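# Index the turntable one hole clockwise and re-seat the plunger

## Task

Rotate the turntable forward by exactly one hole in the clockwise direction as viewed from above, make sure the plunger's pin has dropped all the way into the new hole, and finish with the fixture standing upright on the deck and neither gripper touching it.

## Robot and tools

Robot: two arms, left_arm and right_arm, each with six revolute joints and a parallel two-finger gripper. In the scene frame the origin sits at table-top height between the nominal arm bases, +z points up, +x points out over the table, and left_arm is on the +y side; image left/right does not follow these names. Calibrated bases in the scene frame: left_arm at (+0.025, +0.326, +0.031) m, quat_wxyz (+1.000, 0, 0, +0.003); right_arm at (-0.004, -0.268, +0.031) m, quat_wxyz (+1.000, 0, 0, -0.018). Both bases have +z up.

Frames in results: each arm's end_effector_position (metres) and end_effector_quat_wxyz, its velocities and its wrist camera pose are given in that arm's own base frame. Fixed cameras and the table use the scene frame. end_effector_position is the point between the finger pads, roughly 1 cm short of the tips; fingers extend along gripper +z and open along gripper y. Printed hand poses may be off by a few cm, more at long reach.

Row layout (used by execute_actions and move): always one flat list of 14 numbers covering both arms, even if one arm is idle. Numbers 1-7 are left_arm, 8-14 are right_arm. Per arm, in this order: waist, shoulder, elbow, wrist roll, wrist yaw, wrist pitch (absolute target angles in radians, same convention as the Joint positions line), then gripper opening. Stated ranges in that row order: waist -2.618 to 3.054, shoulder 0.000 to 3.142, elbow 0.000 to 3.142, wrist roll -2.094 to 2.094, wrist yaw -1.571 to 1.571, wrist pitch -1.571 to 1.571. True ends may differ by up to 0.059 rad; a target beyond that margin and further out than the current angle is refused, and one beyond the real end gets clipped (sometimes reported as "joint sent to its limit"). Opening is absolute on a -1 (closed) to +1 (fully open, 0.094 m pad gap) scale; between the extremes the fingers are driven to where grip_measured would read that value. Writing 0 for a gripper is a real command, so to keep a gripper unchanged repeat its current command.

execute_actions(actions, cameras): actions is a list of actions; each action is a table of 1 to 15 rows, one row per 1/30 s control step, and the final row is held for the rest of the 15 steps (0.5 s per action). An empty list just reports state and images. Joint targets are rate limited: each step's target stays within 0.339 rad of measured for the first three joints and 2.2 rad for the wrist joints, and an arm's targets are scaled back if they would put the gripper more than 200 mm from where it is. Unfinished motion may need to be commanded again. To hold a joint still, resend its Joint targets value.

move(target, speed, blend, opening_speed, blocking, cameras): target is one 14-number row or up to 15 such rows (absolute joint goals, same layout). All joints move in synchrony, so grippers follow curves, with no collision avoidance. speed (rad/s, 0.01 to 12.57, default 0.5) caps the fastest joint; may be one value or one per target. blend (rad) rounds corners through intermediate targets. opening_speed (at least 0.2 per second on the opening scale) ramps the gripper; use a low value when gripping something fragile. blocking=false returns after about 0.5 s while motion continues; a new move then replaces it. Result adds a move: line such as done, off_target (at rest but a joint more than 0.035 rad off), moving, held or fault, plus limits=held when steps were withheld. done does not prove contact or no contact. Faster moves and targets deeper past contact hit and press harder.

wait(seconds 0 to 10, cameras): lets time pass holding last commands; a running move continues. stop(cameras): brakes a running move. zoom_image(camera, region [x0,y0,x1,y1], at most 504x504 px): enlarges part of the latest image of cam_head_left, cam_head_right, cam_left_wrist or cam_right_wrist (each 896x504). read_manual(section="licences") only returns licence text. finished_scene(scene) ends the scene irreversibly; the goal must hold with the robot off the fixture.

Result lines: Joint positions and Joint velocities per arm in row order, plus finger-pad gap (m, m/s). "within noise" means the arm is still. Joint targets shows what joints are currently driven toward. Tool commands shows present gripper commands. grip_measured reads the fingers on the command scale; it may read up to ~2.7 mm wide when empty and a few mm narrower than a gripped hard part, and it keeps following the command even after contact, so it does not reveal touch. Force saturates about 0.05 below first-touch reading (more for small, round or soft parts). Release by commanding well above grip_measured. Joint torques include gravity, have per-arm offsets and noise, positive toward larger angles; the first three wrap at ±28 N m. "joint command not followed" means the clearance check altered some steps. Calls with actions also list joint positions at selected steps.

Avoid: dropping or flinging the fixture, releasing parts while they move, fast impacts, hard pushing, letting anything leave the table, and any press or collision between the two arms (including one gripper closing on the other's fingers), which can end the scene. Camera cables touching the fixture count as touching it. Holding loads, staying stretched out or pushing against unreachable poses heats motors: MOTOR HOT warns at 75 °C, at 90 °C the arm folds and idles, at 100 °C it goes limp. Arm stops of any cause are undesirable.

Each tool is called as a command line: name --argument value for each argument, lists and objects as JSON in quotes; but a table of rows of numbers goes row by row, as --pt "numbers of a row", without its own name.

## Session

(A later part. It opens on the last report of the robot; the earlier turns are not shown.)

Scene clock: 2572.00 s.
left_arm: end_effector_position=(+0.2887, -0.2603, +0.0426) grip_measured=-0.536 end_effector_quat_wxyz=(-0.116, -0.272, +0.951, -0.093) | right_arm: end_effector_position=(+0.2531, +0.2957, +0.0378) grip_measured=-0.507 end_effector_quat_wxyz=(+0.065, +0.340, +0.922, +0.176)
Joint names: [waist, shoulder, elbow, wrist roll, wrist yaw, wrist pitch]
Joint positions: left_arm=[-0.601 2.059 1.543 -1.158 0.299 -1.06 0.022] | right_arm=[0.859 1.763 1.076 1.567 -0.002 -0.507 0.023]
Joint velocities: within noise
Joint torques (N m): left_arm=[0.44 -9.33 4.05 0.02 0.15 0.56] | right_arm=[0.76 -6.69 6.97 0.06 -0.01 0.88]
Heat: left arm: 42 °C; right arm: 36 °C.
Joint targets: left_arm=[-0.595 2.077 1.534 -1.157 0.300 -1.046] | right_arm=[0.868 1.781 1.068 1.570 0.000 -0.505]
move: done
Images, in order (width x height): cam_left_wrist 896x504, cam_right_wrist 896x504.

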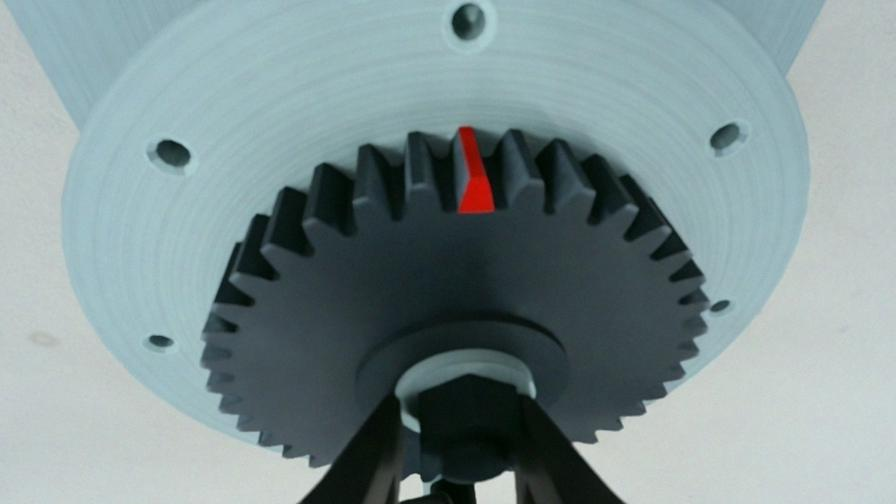

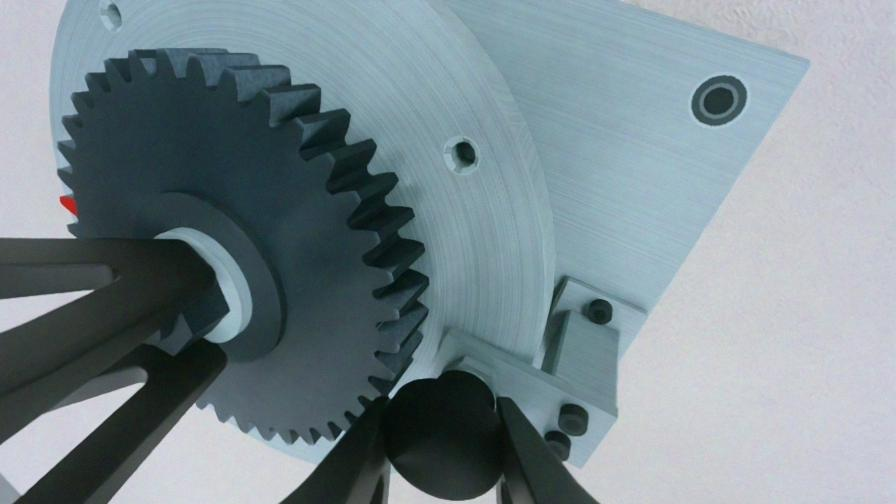

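move --pt "-0.595 2.077 1.534 -1.157 0.30 -1.046 -0.1 0.868 1.781 1.068 1.57 0.0 -0.505 -0.8" --pt "-0.595 2.077 1.583 -1.157 0.30 -1.085 -0.1 0.868 1.781 1.068 1.57 0.0 -0.505 -0.8" --pt "-0.595 2.077 1.583 -1.157 0.30 -1.085 -0.8 0.868 1.781 1.068 1.57 0.0 -0.505 -0.8" --speed '[0.25, 0.25, 0.25]' --opening_speed 0.8 --cameras '["cam_left_wrist", "cam_right_wrist"]'

zoom_image --camera "cam_left_wrist" --region '[340, 330, 600, 504]'

Scene clock: 2609.10 s.
left_arm: end_effector_position=(+0.2893, -0.2621, +0.0461) grip_measured=-0.629 end_effector_quat_wxyz=(-0.118, -0.272, +0.950, -0.097) | right_arm: end_effector_position=(+0.2531, +0.2957, +0.0378) grip_measured=-0.508 end_effector_quat_wxyz=(+0.065, +0.340, +0.922, +0.176)
Joint names: [waist, shoulder, elbow, wrist roll, wrist yaw, wrist pitch]
Joint positions: left_arm=[-0.601 2.059 1.556 -1.158 0.306 -1.07 0.017] | right_arm=[0.859 1.763 1.076 1.567 -0.002 -0.507 0.023]
Joint velocities: within noise
Joint torques (N m): left_arm=[0.44 -9.36 6.91 0.02 0.1 0.23] | right_arm=[0.77 -6.68 7.01 0.07 -0.01 0.88]
Heat: left arm: 41 °C; right arm: 36 °C.
Joint targets: left_arm=[-0.595 2.077 1.583 -1.157 0.300 -1.085] | right_arm=[0.868 1.781 1.068 1.570 0.000 -0.505]
move: done
Images, in order (width x height): cam_left_wrist 896x504, cam_right_wrist 896x504.

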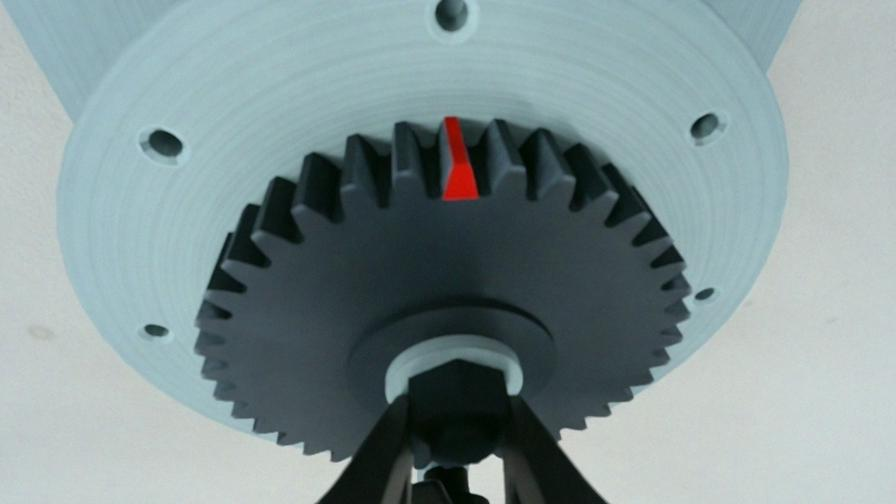

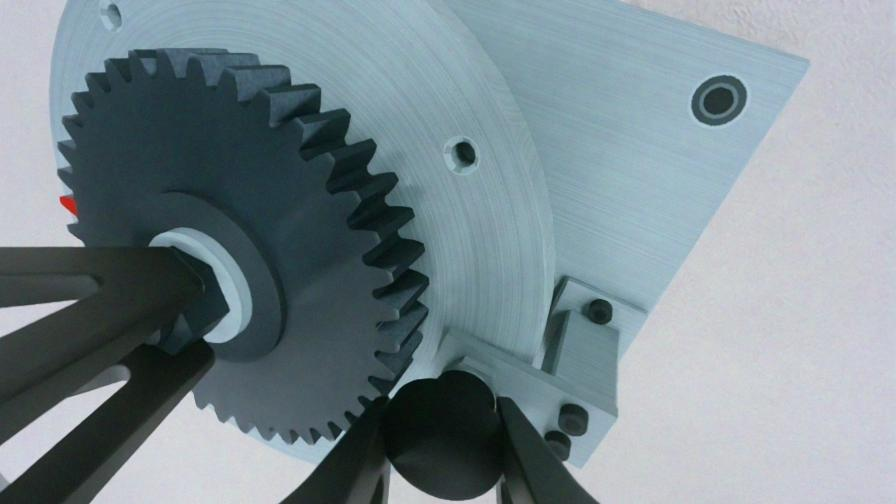

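Scaled by 1.938 from the camera's 896x504 image, which has a finer 1280x720 frame.

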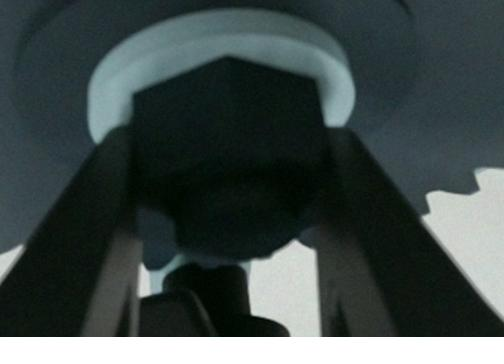

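move --pt "-0.601 2.065 1.575 -1.157 0.306 -1.08 -0.8 0.862 1.606 1.236 1.57 0.0 -0.568 -0.8" --pt "-0.601 2.065 1.575 -0.87 0.306 -1.08 -0.8 0.862 1.606 1.236 1.57 0.0 -0.568 -0.8" --speed '[0.2, 0.4]' --cameras '["cam_left_wrist", "cam_right_wrist"]'

Scene clock: 2623.07 s.
left_arm: end_effector_position=(+0.2875, -0.2623, +0.0463) grip_measured=-0.630 end_effector_quat_wxyz=(-0.107, -0.144, +0.977, -0.111) | right_arm: end_effector_position=(+0.2511, +0.2934, +0.0469) grip_measured=-0.508 end_effector_quat_wxyz=(+0.058, +0.341, +0.925, +0.159)
Joint names: [waist, shoulder, elbow, wrist roll, wrist yaw, wrist pitch]
Joint positions: left_arm=[-0.602 2.059 1.556 -0.894 0.31 -1.075 0.017] | right_arm=[0.859 1.763 1.129 1.567 -0.002 -0.597 0.023]
Joint velocities: within noise
Joint torques (N m): left_arm=[0.05 -10.47 6.22 0.25 0.11 0.32] | right_arm=[0.18 -20.85 18.4 0.06 -0.01 1.05]
Heat: left arm: 41 °C; right arm: 37 °C.
Joint targets: left_arm=[-0.601 2.065 1.575 -0.870 0.306 -1.080] | right_arm=[0.862 1.606 1.236 1.570 0.000 -0.568]
move: off_target (right_arm); right_arm: the shoulder is farthest, 0.157 rad from its target
Images, in order (width x height): cam_left_wrist 896x504, cam_right_wrist 896x504.

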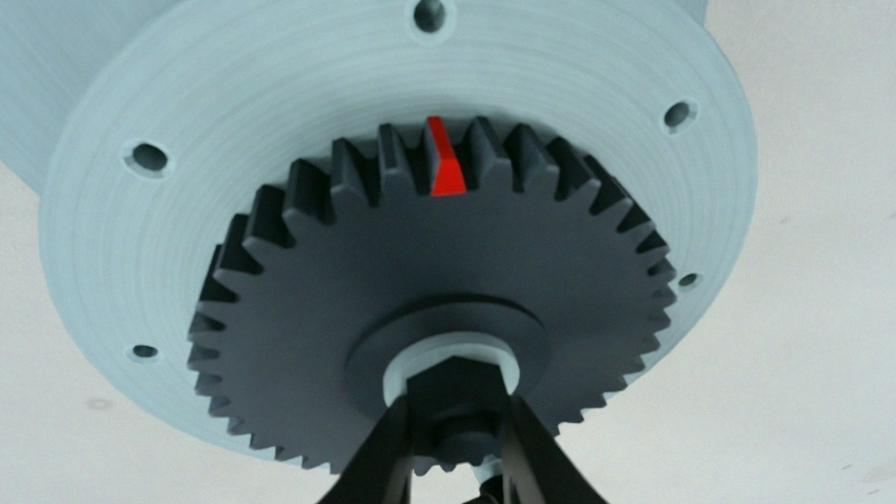

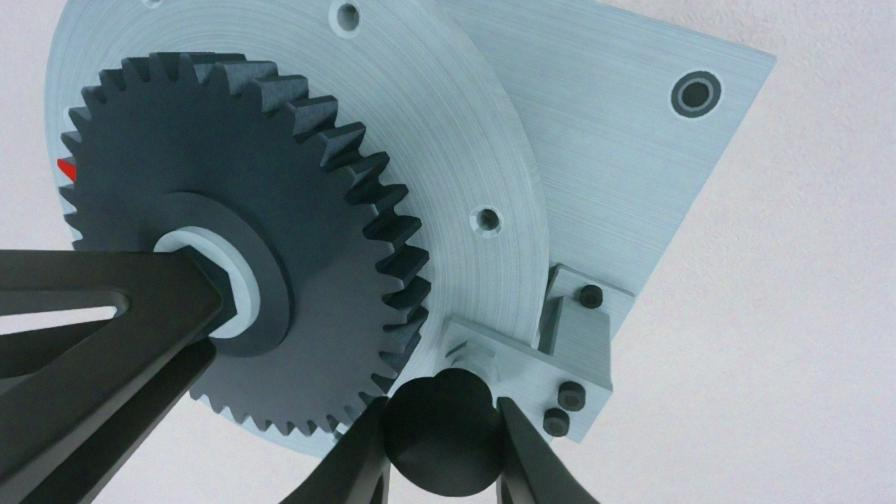

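move --pt "-0.601 2.065 1.575 -0.87 0.306 -1.08 -0.8 0.862 1.745 1.105 1.57 0.0 -0.55 -0.8" --pt "-0.601 2.065 1.575 -0.87 0.306 -1.08 -0.8 0.862 1.755 1.10 1.57 0.0 -0.55 -0.1" --pt "-0.601 2.065 1.575 -0.87 0.306 -1.08 -0.8 0.862 1.63 1.13 1.57 0.0 -0.68 -0.1" --pt "-0.749 2.065 1.607 -0.48 -0.01 -1.108 -0.8 0.6 1.4 0.9 1.57 0.0 -0.45 -0.1" --speed '[0.2, 0.2, 0.3, 0.4]' --opening_speed 1.0 --cameras '["cam_left_wrist", "cam_right_wrist"]'

Scene clock: 2648.50 s.
left_arm: end_effector_position=(+0.2833, -0.2632, +0.0453) grip_measured=-0.631 end_effector_quat_wxyz=(-0.012, +0.108, +0.994, -0.008) | right_arm: end_effector_position=(+0.2995, +0.2089, +0.1073) grip_measured=-0.102 end_effector_quat_wxyz=(+0.137, +0.441, +0.847, +0.263)
Joint names: [waist, shoulder, elbow, wrist roll, wrist yaw, wrist pitch]
Joint positions: left_arm=[-0.738 2.059 1.586 -0.523 0.028 -1.108 0.017] | right_arm=[0.605 1.424 0.912 1.567 -0.003 -0.455 0.042]
Joint velocities: within noise
Joint torques (N m): left_arm=[-0.91 -10.48 6.37 0.47 -0.34 0.37] | right_arm=[-0.59 -7.43 7.46 0.07 0.02 1.24]
Heat: left arm: 41 °C; right arm: 45 °C.
Joint targets: left_arm=[-0.749 2.065 1.607 -0.480 -0.010 -1.108] | right_arm=[0.600 1.400 0.900 1.570 0.000 -0.450]
move: off_target (left_arm); left_arm: the wrist roll is farthest, 0.043 rad from its target
Images, in order (width x height): cam_left_wrist 896x504, cam_right_wrist 896x504.

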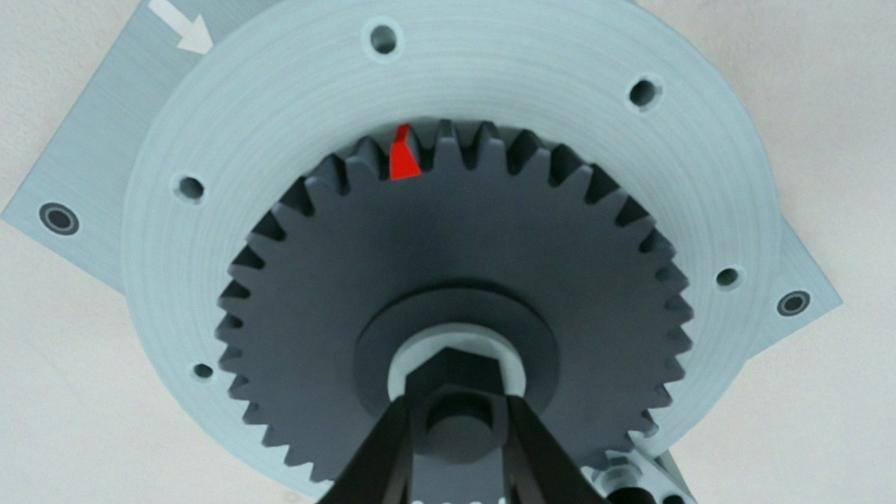

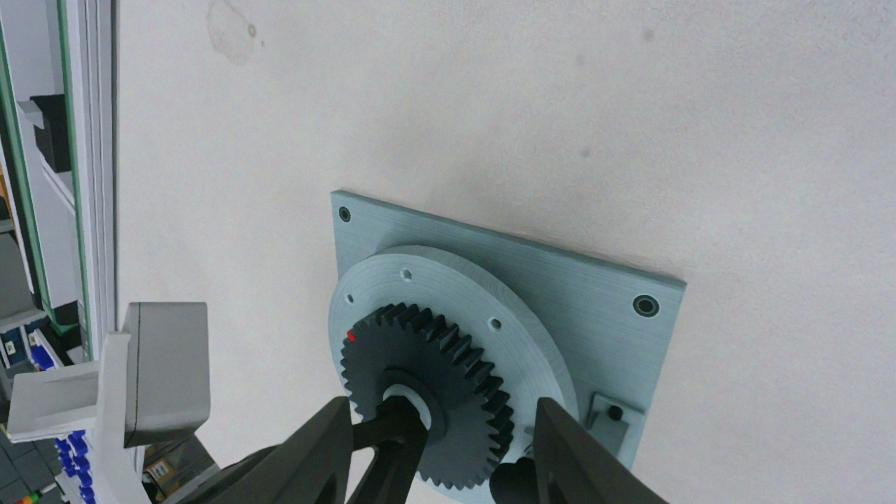

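move --pt "-0.745 2.065 1.607 -0.27 -0.01 -1.108 -0.8 0.4 1.4 0.9 1.57 0.0 -0.45 -0.1" --speed '[0.2]' --cameras '["cam_left_wrist"]'

Scene clock: 2666.93 s.
left_arm: end_effector_position=(+0.2837, -0.2621, +0.0452) grip_measured=-0.631 end_effector_quat_wxyz=(-0.010, +0.215, +0.977, -0.006) | right_arm: end_effector_position=(+0.3352, +0.1456, +0.1075) grip_measured=-0.102 end_effector_quat_wxyz=(+0.163, +0.523, +0.799, +0.249)
Joint names: [waist, shoulder, elbow, wrist roll, wrist yaw, wrist pitch]
Joint positions: left_arm=[-0.738 2.059 1.586 -0.306 0.022 -1.11 0.017] | right_arm=[0.406 1.424 0.912 1.567 -0.003 -0.454 0.042]
Joint velocities: within noise
Joint torques (N m): left_arm=[-0.55 -10.47 6.39 0.44 -0.28 0.39] | right_arm=[-0.59 -7.45 7.46 0.06 0.01 1.24]
Heat: left arm: 41 °C; right arm: 41 °C.
Joint targets: left_arm=[-0.745 2.065 1.607 -0.270 -0.010 -1.108] | right_arm=[0.400 1.400 0.900 1.570 0.000 -0.450]
move: off_target (left_arm); left_arm: the wrist roll is farthest, 0.036 rad from its target
Images, in order (width x height): cam_left_wrist 896x504.

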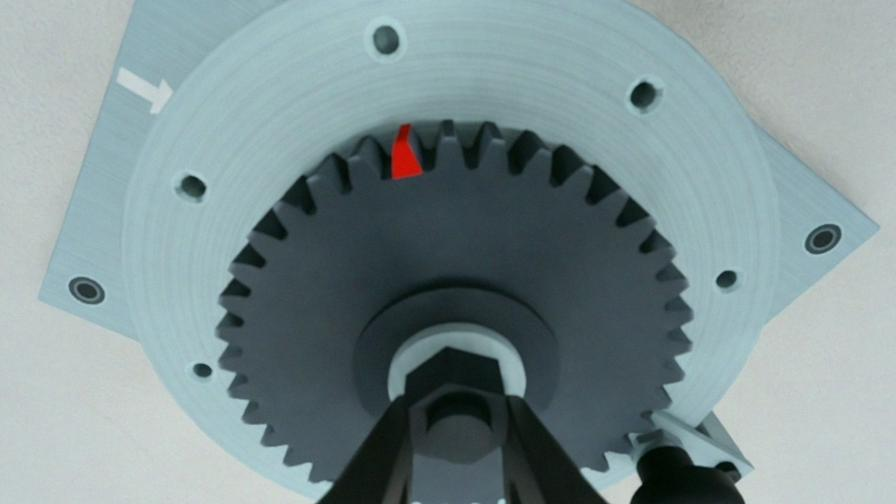

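move --pt "-0.745 2.065 1.607 -0.19 -0.01 -1.108 -0.8 0.4 1.4 0.9 1.57 0.0 -0.45 -0.1" --speed '[0.15]' --cameras '["cam_left_wrist"]'

Scene clock: 2676.67 s.
left_arm: end_effector_position=(+0.2836, -0.2616, +0.0452) grip_measured=-0.631 end_effector_quat_wxyz=(-0.011, +0.243, +0.970, -0.006) | right_arm: end_effector_position=(+0.3352, +0.1456, +0.1075) grip_measured=-0.102 end_effector_quat_wxyz=(+0.163, +0.523, +0.799, +0.249)
Joint names: [waist, shoulder, elbow, wrist roll, wrist yaw, wrist pitch]
Joint positions: left_arm=[-0.738 2.059 1.586 -0.247 0.02 -1.111 0.017] | right_arm=[0.406 1.424 0.912 1.567 -0.003 -0.454 0.042]
Joint velocities: within noise
Joint torques (N m): left_arm=[-0.55 -10.44 6.38 0.65 -0.28 0.41] | right_arm=[-0.65 -7.43 7.43 0.06 0 1.24]
Heat: left arm: 41 °C; right arm: 40 °C.
Joint targets: left_arm=[-0.745 2.065 1.607 -0.190 -0.010 -1.108] | right_arm=[0.400 1.400 0.900 1.570 0.000 -0.450]
move: off_target (left_arm); left_arm: the wrist roll is farthest, 0.057 rad from its target
Images, in order (width x height): cam_left_wrist 896x504.

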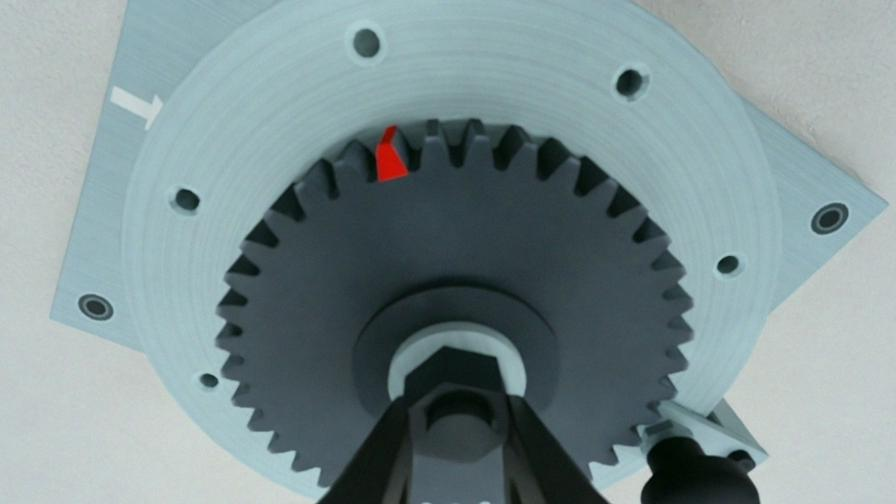

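zoom_image --camera "cam_left_wrist" --region '[600, 370, 790, 504]'

Scaled by 2.653 from the camera's 896x504 image, which has a finer 1280x720 frame.

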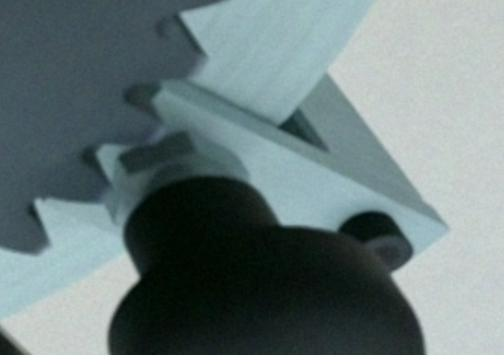

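move --pt "-0.745 2.065 1.607 -0.15 -0.01 -1.108 -0.8 0.4 1.4 0.9 1.57 0.0 -0.45 -0.1" --speed '[0.15]' --cameras '["cam_left_wrist"]'

zoom_image --camera "cam_left_wrist" --region '[600, 370, 790, 504]'

Scene clock: 2698.67 s.
left_arm: end_effector_position=(+0.2834, -0.2612, +0.0452) grip_measured=-0.628 end_effector_quat_wxyz=(-0.011, +0.264, +0.965, -0.005) | right_arm: end_effector_position=(+0.3352, +0.1456, +0.1075) grip_measured=-0.102 end_effector_quat_wxyz=(+0.163, +0.523, +0.799, +0.249)
Joint names: [waist, shoulder, elbow, wrist roll, wrist yaw, wrist pitch]
Joint positions: left_arm=[-0.738 2.059 1.586 -0.204 0.019 -1.113 0.017] | right_arm=[0.406 1.424 0.912 1.567 -0.003 -0.454 0.042]
Joint velocities: within noise
Joint torques (N m): left_arm=[-0.59 -10.44 6.37 0.63 -0.27 0.42] | right_arm=[-0.64 -7.41 7.47 0.06 0 1.24]
Heat: left arm: 41 °C; right arm: 40 °C.
Joint targets: left_arm=[-0.745 2.065 1.607 -0.150 -0.010 -1.108] | right_arm=[0.400 1.400 0.900 1.570 0.000 -0.450]
move: off_target (left_arm); left_arm: the wrist roll is farthest, 0.054 rad from its target
Images, in order (width x height): cam_left_wrist 896x504.

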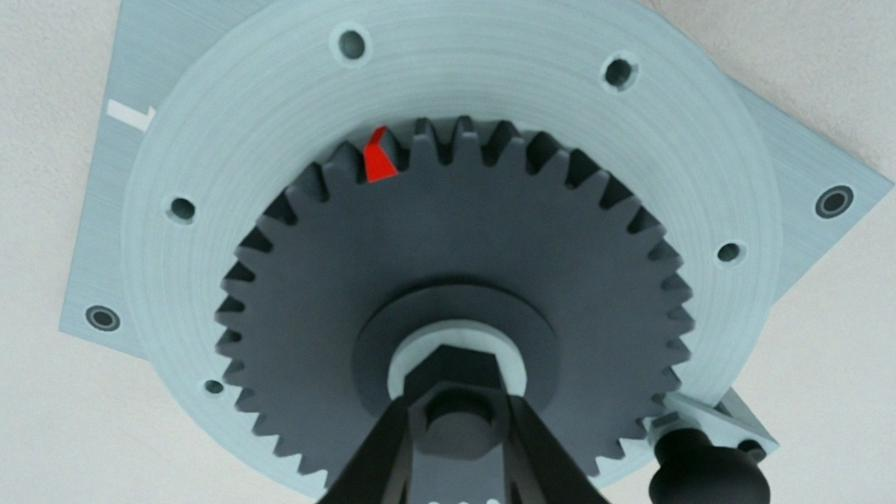

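Scaled by 2.653 from the camera's 896x504 image, which has a finer 1280x720 frame.

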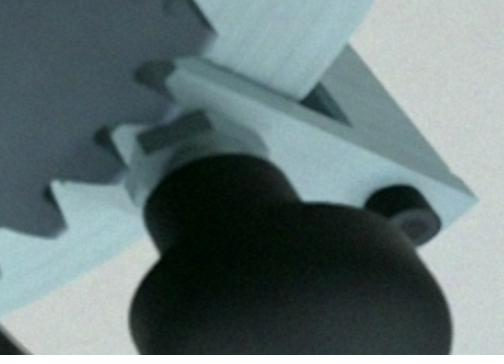

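move --pt "-0.738 2.059 1.59 -0.204 0.019 -1.113 -0.1 0.4 1.4 0.9 1.57 0.0 -0.45 -0.1" --pt "-0.738 2.04 1.80 -0.204 0.0 -1.32 -0.1 0.2 1.4 0.9 1.57 0.0 -0.45 -0.1" --speed '[0.2, 0.3]' --opening_speed 1.0 --cameras '["cam_head_left", "cam_left_wrist"]'

zoom_image --camera "cam_left_wrist" --region '[580, 270, 770, 420]'

zoom_image --camera "cam_head_left" --region '[380, 260, 500, 370]'

Scene clock: 2712.20 s.
left_arm: end_effector_position=(+0.2891, -0.2639, +0.0922) grip_measured=-0.102 end_effector_quat_wxyz=(-0.010, +0.266, +0.964, +0.000) | right_arm: end_effector_position=(+0.3575, +0.0758, +0.1075) grip_measured=-0.102 end_effector_quat_wxyz=(+0.187, +0.601, +0.742, +0.231)
Joint names: [waist, shoulder, elbow, wrist roll, wrist yaw, wrist pitch]
Joint positions: left_arm=[-0.738 2.059 1.775 -0.199 0.009 -1.304 0.042] | right_arm=[0.205 1.424 0.912 1.567 -0.003 -0.454 0.042]
Joint velocities: within noise
Joint torques (N m): left_arm=[0.02 -13 6.86 -0.04 -0.12 0.17] | right_arm=[-0.55 -7.47 7.46 0.07 0 1.23]
Heat: left arm: 41 °C; right arm: 39 °C.
Joint targets: left_arm=[-0.738 2.040 1.800 -0.204 0.000 -1.320] | right_arm=[0.200 1.400 0.900 1.570 0.000 -0.450]
move: done
Images, in order (width x height): cam_head_left 896x504, cam_left_wrist 896x504.

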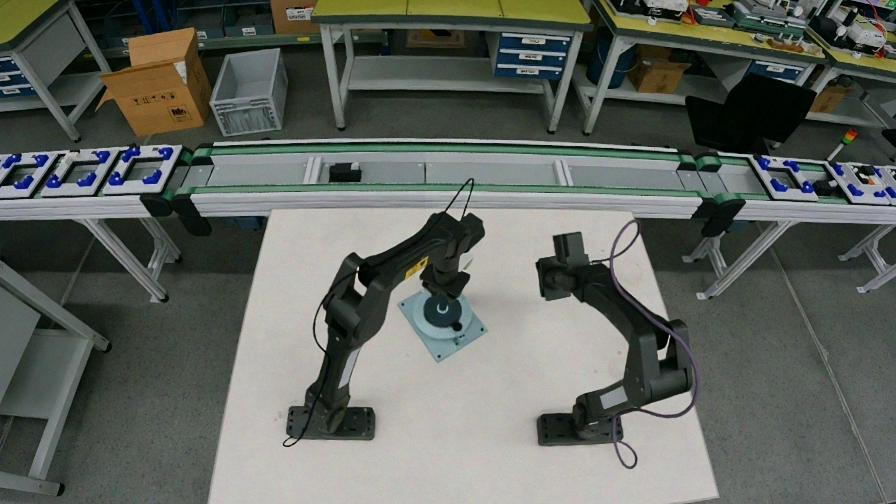

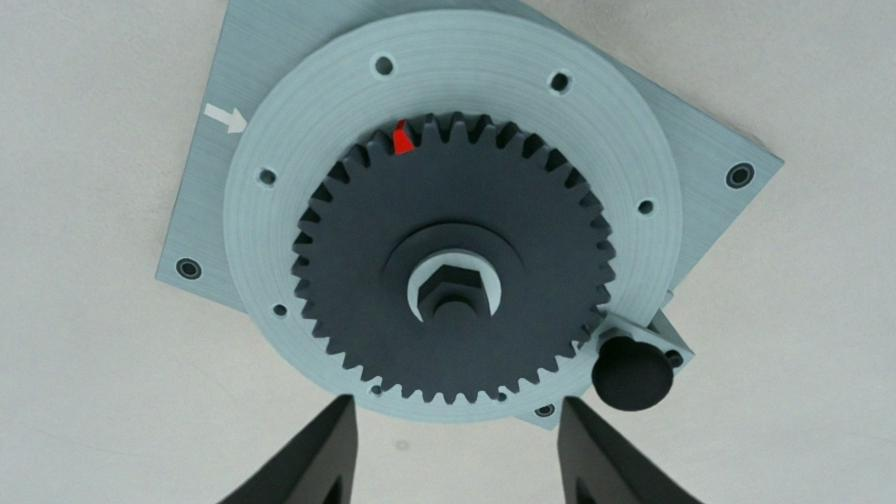

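Scaled by 2.653 from the camera's 896x504 image, which has a finer 1280x720 frame.

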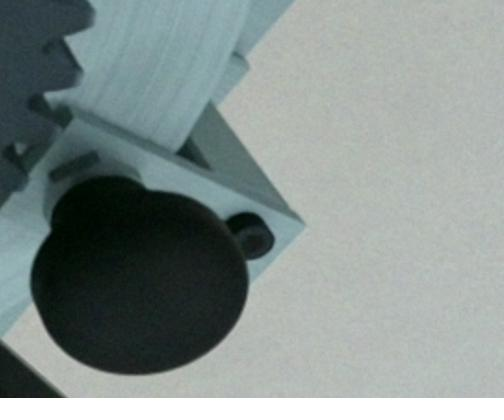

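Scaled by 4.200 from the camera's 896x504 image, which has a finer 1280x720 frame.

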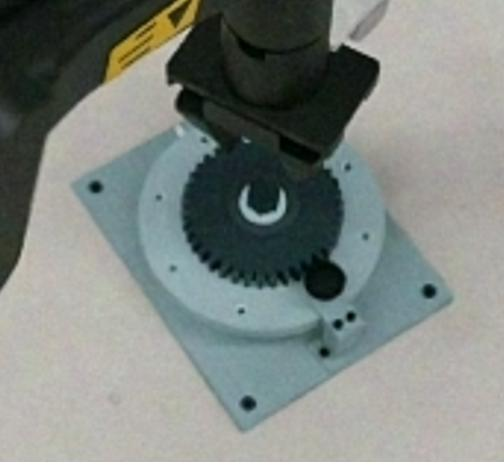

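move --pt "-0.90 1.598 1.066 -1.56 0.0 -0.646 -0.1 0.0 1.424 0.912 0.0 0.0 -0.454 -0.1" --pt "-0.915 1.598 1.066 -1.575 0.0 -0.646 -0.1 -0.4 1.424 0.912 0.0 0.0 -0.454 -0.1" --speed '[0.6, 0.6]' --cameras '["cam_left_wrist"]'

Scene clock: 2801.10 s.
left_arm: end_effector_position=(+0.2238, -0.2871, +0.0737) grip_measured=-0.102 end_effector_quat_wxyz=(+0.056, -0.317, +0.931, -0.172) | right_arm: end_effector_position=(+0.3374, -0.1405, +0.1075) grip_measured=-0.102 end_effector_quat_wxyz=(+0.292, +0.193, +0.935, -0.057)
Joint names: [waist, shoulder, elbow, wrist roll, wrist yaw, wrist pitch]
Joint positions: left_arm=[-0.908 1.628 1.081 -1.565 0.007 -0.659 0.042] | right_arm=[-0.398 1.424 0.912 0.01 -0.001 -0.454 0.042]
Joint velocities: within noise
Joint torques (N m): left_arm=[-0.59 -10.25 4.14 -0.11 -0.06 1.29] | right_arm=[-0.28 -5.53 8.59 -0.09 0 1.2]
Heat: left arm: 43 °C; right arm: 39 °C.
Joint targets: left_arm=[-0.915 1.598 1.066 -1.575 0.000 -0.646] | right_arm=[-0.400 1.424 0.912 0.000 0.000 -0.454]
move: done
Images, in order (width x height): cam_left_wrist 896x504.

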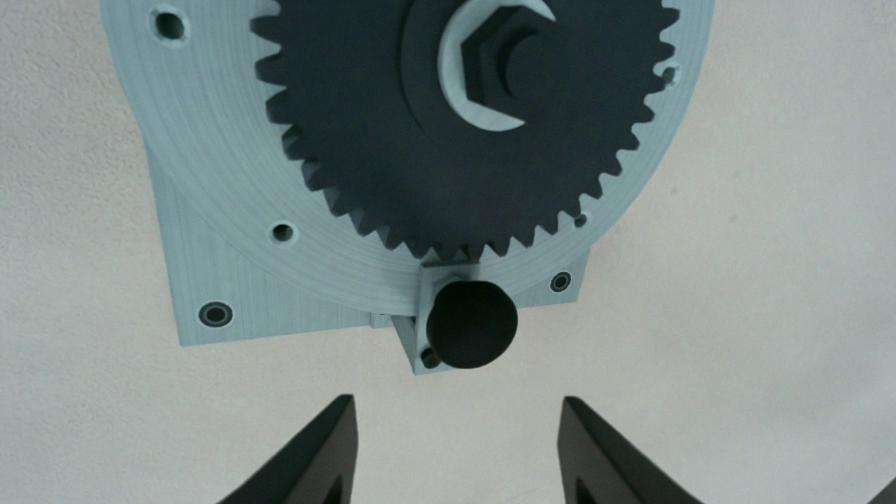

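move --pt "-0.915 1.771 1.041 -1.575 0.0 -0.488 -0.1 -0.4 1.424 0.912 0.0 0.0 -0.454 -0.1" --speed '[0.2]' --cameras '["cam_left_wrist"]'

Scene clock: 2825.10 s.
left_arm: end_effector_position=(+0.2356, -0.3022, +0.0331) grip_measured=-0.102 end_effector_quat_wxyz=(+0.056, -0.317, +0.931, -0.173) | right_arm: end_effector_position=(+0.3374, -0.1405, +0.1075) grip_measured=-0.102 end_effector_quat_wxyz=(+0.292, +0.193, +0.935, -0.057)
Joint names: [waist, shoulder, elbow, wrist roll, wrist yaw, wrist pitch]
Joint positions: left_arm=[-0.908 1.757 1.054 -1.567 0.007 -0.502 0.042] | right_arm=[-0.398 1.424 0.912 0.009 -0.001 -0.454 0.042]
Joint velocities: within noise
Joint torques (N m): left_arm=[-0.64 -7.1 4.01 -0.08 -0.07 1.28] | right_arm=[-0.28 -5.57 8.58 -0.06 0 1.21]
Heat: left arm: 41 °C; right arm: 38 °C.
Joint targets: left_arm=[-0.915 1.771 1.041 -1.575 0.000 -0.488] | right_arm=[-0.400 1.424 0.912 0.000 0.000 -0.454]
move: done
Images, in order (width x height): cam_left_wrist 896x504.

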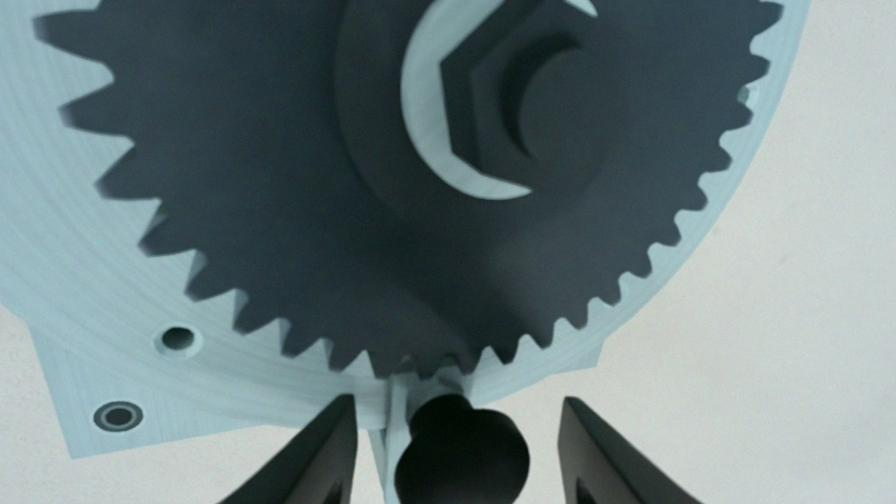

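move --pt "-0.918 1.771 1.041 -1.575 0.0 -0.488 -0.8 -0.4 1.424 0.912 0.0 0.0 -0.454 -0.1" --speed '[0.2]' --opening_speed 0.6 --cameras '["cam_left_wrist"]'

Scene clock: 2843.40 s.
left_arm: end_effector_position=(+0.2352, -0.3036, +0.0334) grip_measured=-0.539 end_effector_quat_wxyz=(+0.056, -0.316, +0.931, -0.174) | right_arm: end_effector_position=(+0.3374, -0.1405, +0.1075) grip_measured=-0.102 end_effector_quat_wxyz=(+0.292, +0.193, +0.935, -0.057)
Joint names: [waist, shoulder, elbow, wrist roll, wrist yaw, wrist pitch]
Joint positions: left_arm=[-0.911 1.757 1.054 -1.567 0.007 -0.498 0.022] | right_arm=[-0.398 1.424 0.912 0.009 -0.001 -0.454 0.042]
Joint velocities: within noise
Joint torques (N m): left_arm=[-0.65 -7.08 4.03 -0.08 -0.08 1.27] | right_arm=[-0.31 -5.49 8.51 -0.06 0 1.2]
Heat: left arm: 40 °C; right arm: 37 °C.
Joint targets: left_arm=[-0.918 1.771 1.041 -1.575 0.000 -0.488] | right_arm=[-0.400 1.424 0.912 0.000 0.000 -0.454]
move: done
Images, in order (width x height): cam_left_wrist 896x504.

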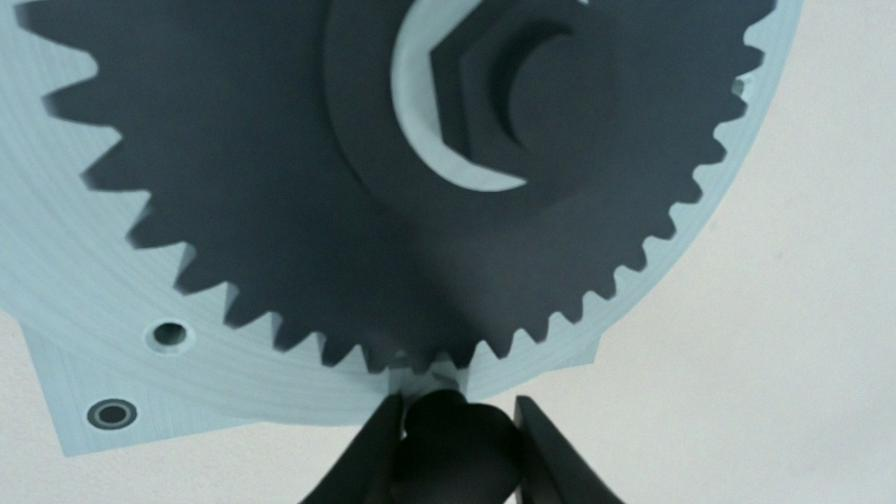

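move --pt "-0.915 1.757 1.054 -1.567 0.007 -0.498 -0.1 -0.2 1.6 1.2 0.0 0.0 -0.7 -0.1" --pt "-0.915 1.598 1.09 -1.567 0.0 -0.67 -0.1 0.0 1.9 1.7 0.0 0.0 -1.3 -0.1" --pt "-0.3 1.5 1.0 -0.8 0.0 -0.6 -0.1 0.3 2.2 2.2 0.0 0.0 -1.48 -0.1" --speed '[0.3, 0.4, 0.8]' --opening_speed 1.5 --cameras '["cam_head_left"]'

move --pt "-0.3 1.5 1.0 -0.8 0.0 -0.6 -0.1 0.82 2.335 2.245 0.0 0.0 -1.483 -0.1" --speed '[0.6]' --cameras '["cam_head_left", "cam_right_wrist"]'

Scene clock: 2901.00 s.
left_arm: end_effector_position=(+0.3414, -0.1056, +0.0896) grip_measured=-0.102 end_effector_quat_wxyz=(+0.184, -0.247, +0.944, -0.117) | right_arm: end_effector_position=(+0.4200, +0.1322, +0.1481) grip_measured=-0.102 end_effector_quat_wxyz=(+0.050, -0.146, +0.988, +0.008)
Joint names: [waist, shoulder, elbow, wrist roll, wrist yaw, wrist pitch]
Joint positions: left_arm=[-0.3 1.528 1.015 -0.812 0.005 -0.617 0.042] | right_arm=[0.302 2.177 2.175 0.009 -0.001 -1.468 0.042]
Joint velocities: within noise
Joint torques (N m): left_arm=[-0.01 -9.2 4.27 0.16 -0.05 1.47] | right_arm=[-0.23 -9.83 9.96 -0.06 0 0.31]
Heat: left arm: 40 °C; right arm: 37 °C.
Joint targets: left_arm=[-0.300 1.500 1.000 -0.800 0.000 -0.600] | right_arm=[0.300 2.200 2.200 0.000 0.000 -1.480]
move: done
Images, in order (width x height): cam_head_left 896x504.

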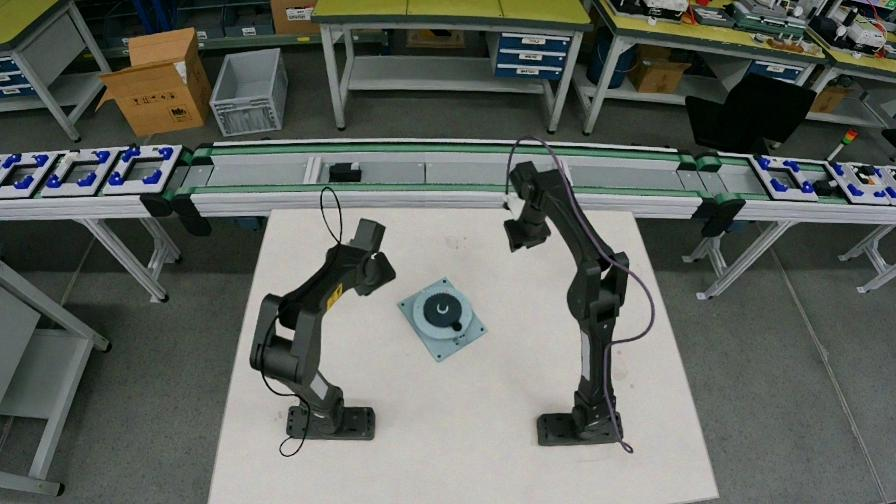

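Scene clock: 2902.57 s.
left_arm: end_effector_position=(+0.3415, -0.1056, +0.0896) grip_measured=-0.102 end_effector_quat_wxyz=(+0.184, -0.246, +0.944, -0.117) | right_arm: end_effector_position=(+0.3035, +0.3308, +0.1012) grip_measured=-0.102 end_effector_quat_wxyz=(+0.002, -0.397, +0.918, +0.001)
Joint names: [waist, shoulder, elbow, wrist roll, wrist yaw, wrist pitch]
Joint positions: left_arm=[-0.3 1.528 1.015 -0.812 0.005 -0.617 0.042] | right_arm=[0.826 2.314 2.219 0.008 -0.001 -1.472 0.042]
Joint velocities: within noise
Joint torques (N m): left_arm=[-0.01 -9.21 4.26 0.15 -0.05 1.47] | right_arm=[-0.7 -10.88 10.03 -0.06 -0.01 0.16]
Heat: left arm: 40 °C; right arm: 37 °C.
Joint targets: left_arm=[-0.300 1.500 1.000 -0.800 0.000 -0.600] | right_arm=[0.820 2.335 2.245 0.000 0.000 -1.483]
move: done
Images, in order (width x height): cam_head_left 896x504, cam_right_wrist 896x504.

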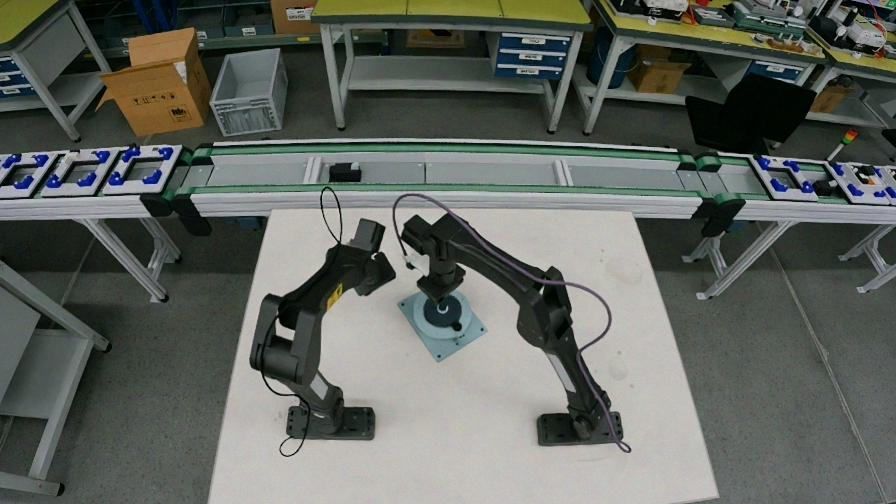

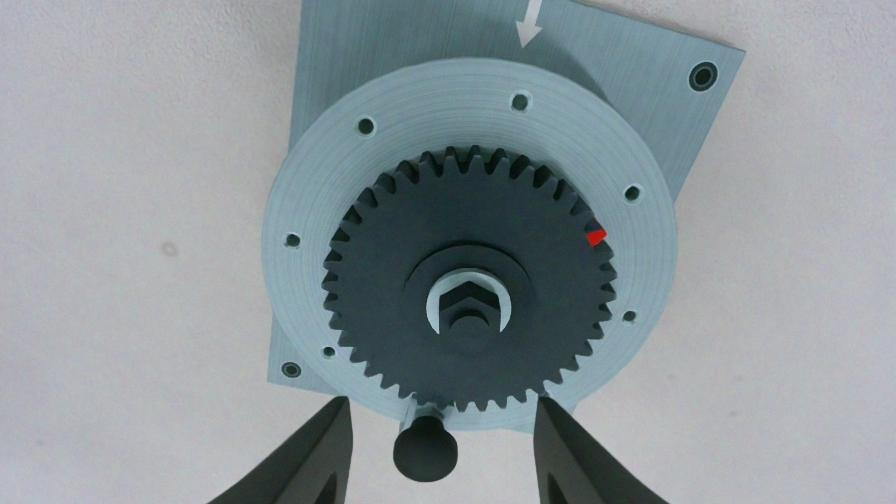

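move --pt "-0.3 1.5 1.0 -0.8 0.0 -0.6 -0.1 0.800 2.252 1.956 0.0 0.0 -1.253 -0.1" --speed '[0.4]' --cameras '["cam_right_wrist"]'

Scene clock: 2937.33 s.
left_arm: end_effector_position=(+0.3415, -0.1056, +0.0896) grip_measured=-0.102 end_effector_quat_wxyz=(+0.184, -0.246, +0.944, -0.117) | right_arm: end_effector_position=(+0.3028, +0.3197, +0.0478) grip_measured=-0.102 end_effector_quat_wxyz=(-0.009, -0.390, +0.921, -0.003)
Joint names: [waist, shoulder, elbow, wrist roll, wrist yaw, wrist pitch]
Joint positions: left_arm=[-0.3 1.528 1.015 -0.811 0.005 -0.617 0.042] | right_arm=[0.81 2.289 1.965 0.008 -0.001 -1.265 0.042]
Joint velocities: within noise
Joint torques (N m): left_arm=[0.01 -9.2 4.29 0.15 -0.03 1.47] | right_arm=[-1.03 -15.27 6.72 -0.08 0 0.32]
Heat: left arm: 39 °C; right arm: 39 °C.
Joint targets: left_arm=[-0.300 1.500 1.000 -0.800 0.000 -0.600] | right_arm=[0.800 2.252 1.956 0.000 0.000 -1.253]
move: off_target (right_arm); right_arm: the shoulder is farthest, 0.037 rad from its target
Images, in order (width x height): cam_right_wrist 896x504.

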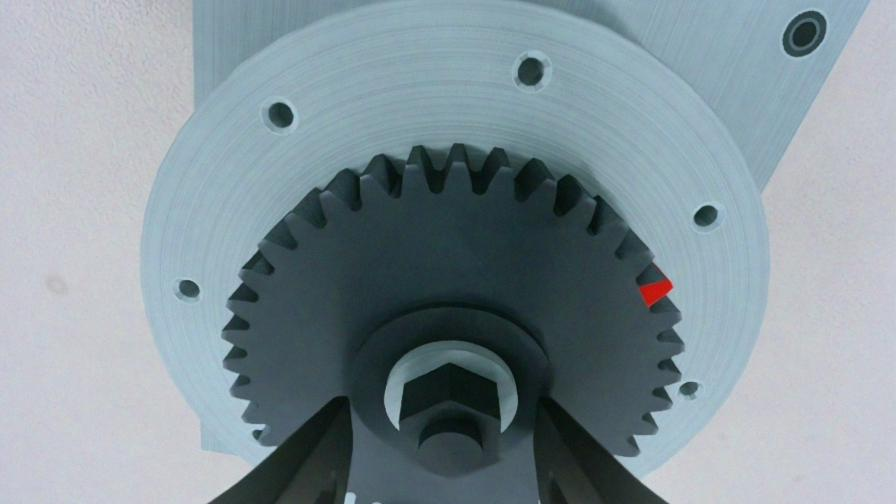

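move --pt "-0.3 1.5 1.0 -0.8 0.0 -0.6 -0.1 0.806 2.275 1.956 0.0 0.0 -1.253 -0.1" --pt "-0.3 1.5 1.0 -0.8 0.0 -0.6 -0.1 0.806 2.275 1.956 0.0 0.0 -1.253 -0.8" --speed '[0.2, 0.2]' --opening_speed 0.8 --cameras '["cam_right_wrist"]'

Scene clock: 2948.23 s.
left_arm: end_effector_position=(+0.3415, -0.1056, +0.0896) grip_measured=-0.102 end_effector_quat_wxyz=(+0.184, -0.246, +0.944, -0.117) | right_arm: end_effector_position=(+0.3031, +0.3198, +0.0478) grip_measured=-0.448 end_effector_quat_wxyz=(-0.008, -0.390, +0.921, -0.003)
Joint names: [waist, shoulder, elbow, wrist roll, wrist yaw, wrist pitch]
Joint positions: left_arm=[-0.3 1.528 1.015 -0.811 0.005 -0.617 0.042] | right_arm=[0.81 2.289 1.965 0.008 0 -1.264 0.026]
Joint velocities: within noise
Joint torques (N m): left_arm=[0.01 -9.22 4.29 0.15 -0.06 1.47] | right_arm=[-0.49 -13.37 6.72 -0.06 -0.02 0.3]
Heat: left arm: 39 °C; right arm: 41 °C.
Joint targets: left_arm=[-0.300 1.500 1.000 -0.800 0.000 -0.600] | right_arm=[0.806 2.275 1.956 0.000 0.000 -1.253]
move: done
Images, in order (width x height): cam_right_wrist 896x504.

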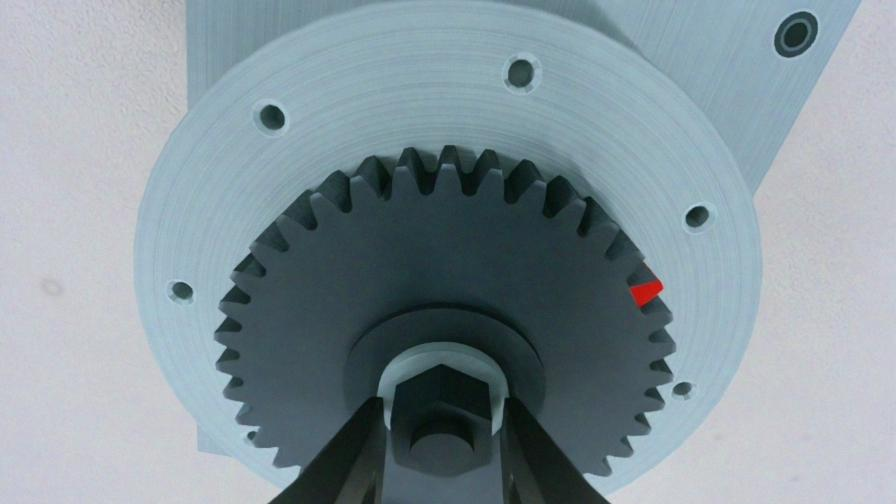

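move --pt "-0.3 1.5 1.0 -0.8 0.0 -0.6 -0.1 0.806 2.275 1.956 0.0 0.0 -1.253 -0.1" --pt "-0.3 1.5 1.0 -0.8 0.0 -0.6 -0.1 0.806 2.28 2.012 0.0 0.0 -1.30 -0.1" --pt "-0.3 1.5 1.0 -0.8 0.0 -0.6 -0.1 0.806 2.28 2.012 0.0 0.0 -1.30 -0.8" --speed '[0.2, 0.2, 0.2]' --opening_speed 0.8 --cameras '["cam_right_wrist"]'

Scene clock: 2963.00 s.
left_arm: end_effector_position=(+0.3415, -0.1056, +0.0896) grip_measured=-0.102 end_effector_quat_wxyz=(+0.184, -0.246, +0.944, -0.117) | right_arm: end_effector_position=(+0.3034, +0.3197, +0.0539) grip_measured=-0.608 end_effector_quat_wxyz=(-0.008, -0.390, +0.921, -0.004)
Joint names: [waist, shoulder, elbow, wrist roll, wrist yaw, wrist pitch]
Joint positions: left_arm=[-0.3 1.528 1.015 -0.811 0.005 -0.617 0.042] | right_arm=[0.81 2.289 1.99 0.008 0.001 -1.29 0.018]
Joint velocities: within noise
Joint torques (N m): left_arm=[-0.01 -9.18 4.26 0.15 -0.05 1.46] | right_arm=[-0.51 -12.98 9.76 -0.06 -0.03 0.12]
Heat: left arm: 39 °C; right arm: 43 °C.
Joint targets: left_arm=[-0.300 1.500 1.000 -0.800 0.000 -0.600] | right_arm=[0.806 2.280 2.012 0.000 0.000 -1.300]
move: done
Images, in order (width x height): cam_right_wrist 896x504.

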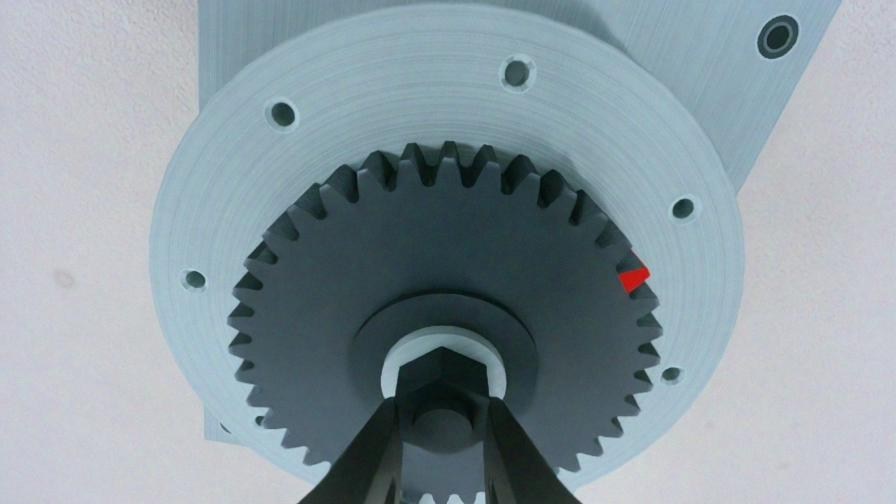

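move --pt "-0.3 1.5 1.0 -0.8 0.0 -0.6 -0.1 0.81 2.289 2.0 0.0 0.0 -1.29 -0.1" --pt "-0.2 1.5 0.8 -0.4 0.0 -0.2 0.5 0.81 2.26 2.3 0.0 0.0 -1.5 -0.1" --pt "0.0 1.54 0.186 -0.017 -0.116 1.32 1.0 0.2 1.6 1.2 0.0 0.0 -0.4 0.5" --pt "0.0 1.54 0.186 -0.017 -0.116 1.32 1.0 -0.036 1.528 0.193 0.114 0.24 1.243 1.0" --speed '[0.3, 0.6, 1.0, 1.0]' --opening_speed 1.5 --cameras '["cam_head_left"]'

zoom_image --camera "cam_head_left" --region '[380, 260, 500, 370]'

Scene clock: 3154.73 s.
left_arm: end_effector_position=(+0.3729, +0.0183, +0.1519) grip_measured=+0.998 end_effector_quat_wxyz=(+0.696, -0.046, +0.716, +0.028) | right_arm: end_effector_position=(+0.3670, -0.0496, +0.1233) grip_measured=+0.998 end_effector_quat_wxyz=(+0.655, +0.122, +0.743, -0.062)
Joint names: [waist, shoulder, elbow, wrist roll, wrist yaw, wrist pitch]
Joint positions: left_arm=[-0.006 1.526 0.198 -0.026 -0.111 1.3 0.094] | right_arm=[-0.028 1.547 0.2 0.1 0.227 1.21 0.094]
Joint velocities: within noise
Joint torques (N m): left_arm=[0.5 -3.08 2.77 0.12 -0.06 2.43] | right_arm=[-0.8 -5.91 5.09 0.14 0.14 2.06]
Heat: left arm: 38 °C; right arm: 46 °C.
Joint targets: left_arm=[0.000 1.540 0.186 -0.017 -0.116 1.320] | right_arm=[-0.036 1.528 0.193 0.114 0.240 1.243]
move: done
Images, in order (width x height): cam_head_left 896x504.

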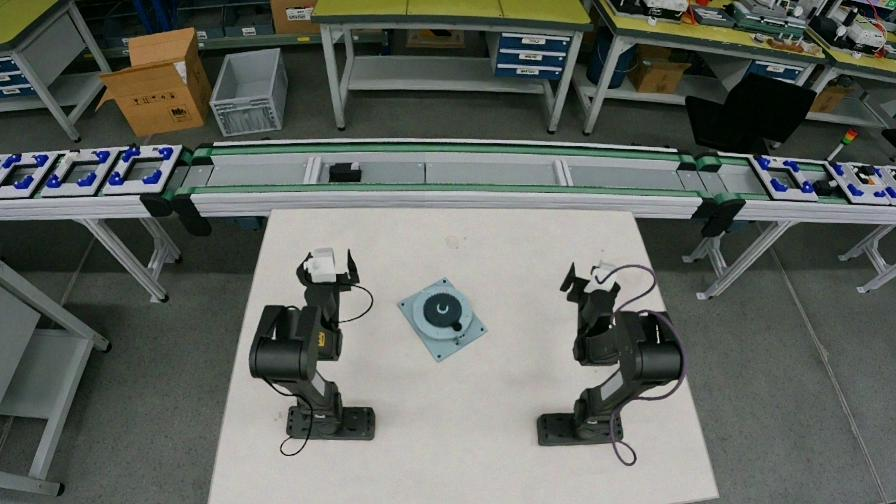

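Scaled by 4.200 from the camera's 896x504 image, which has a finer 1280x720 frame.

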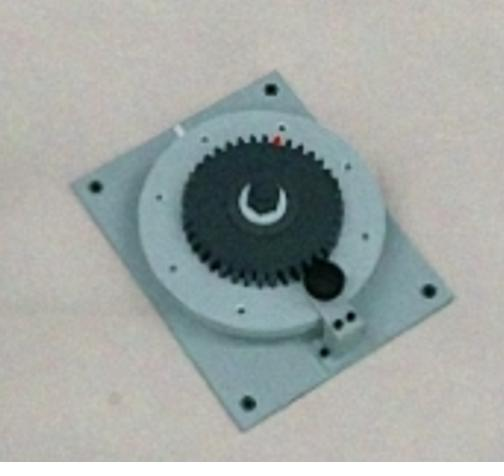

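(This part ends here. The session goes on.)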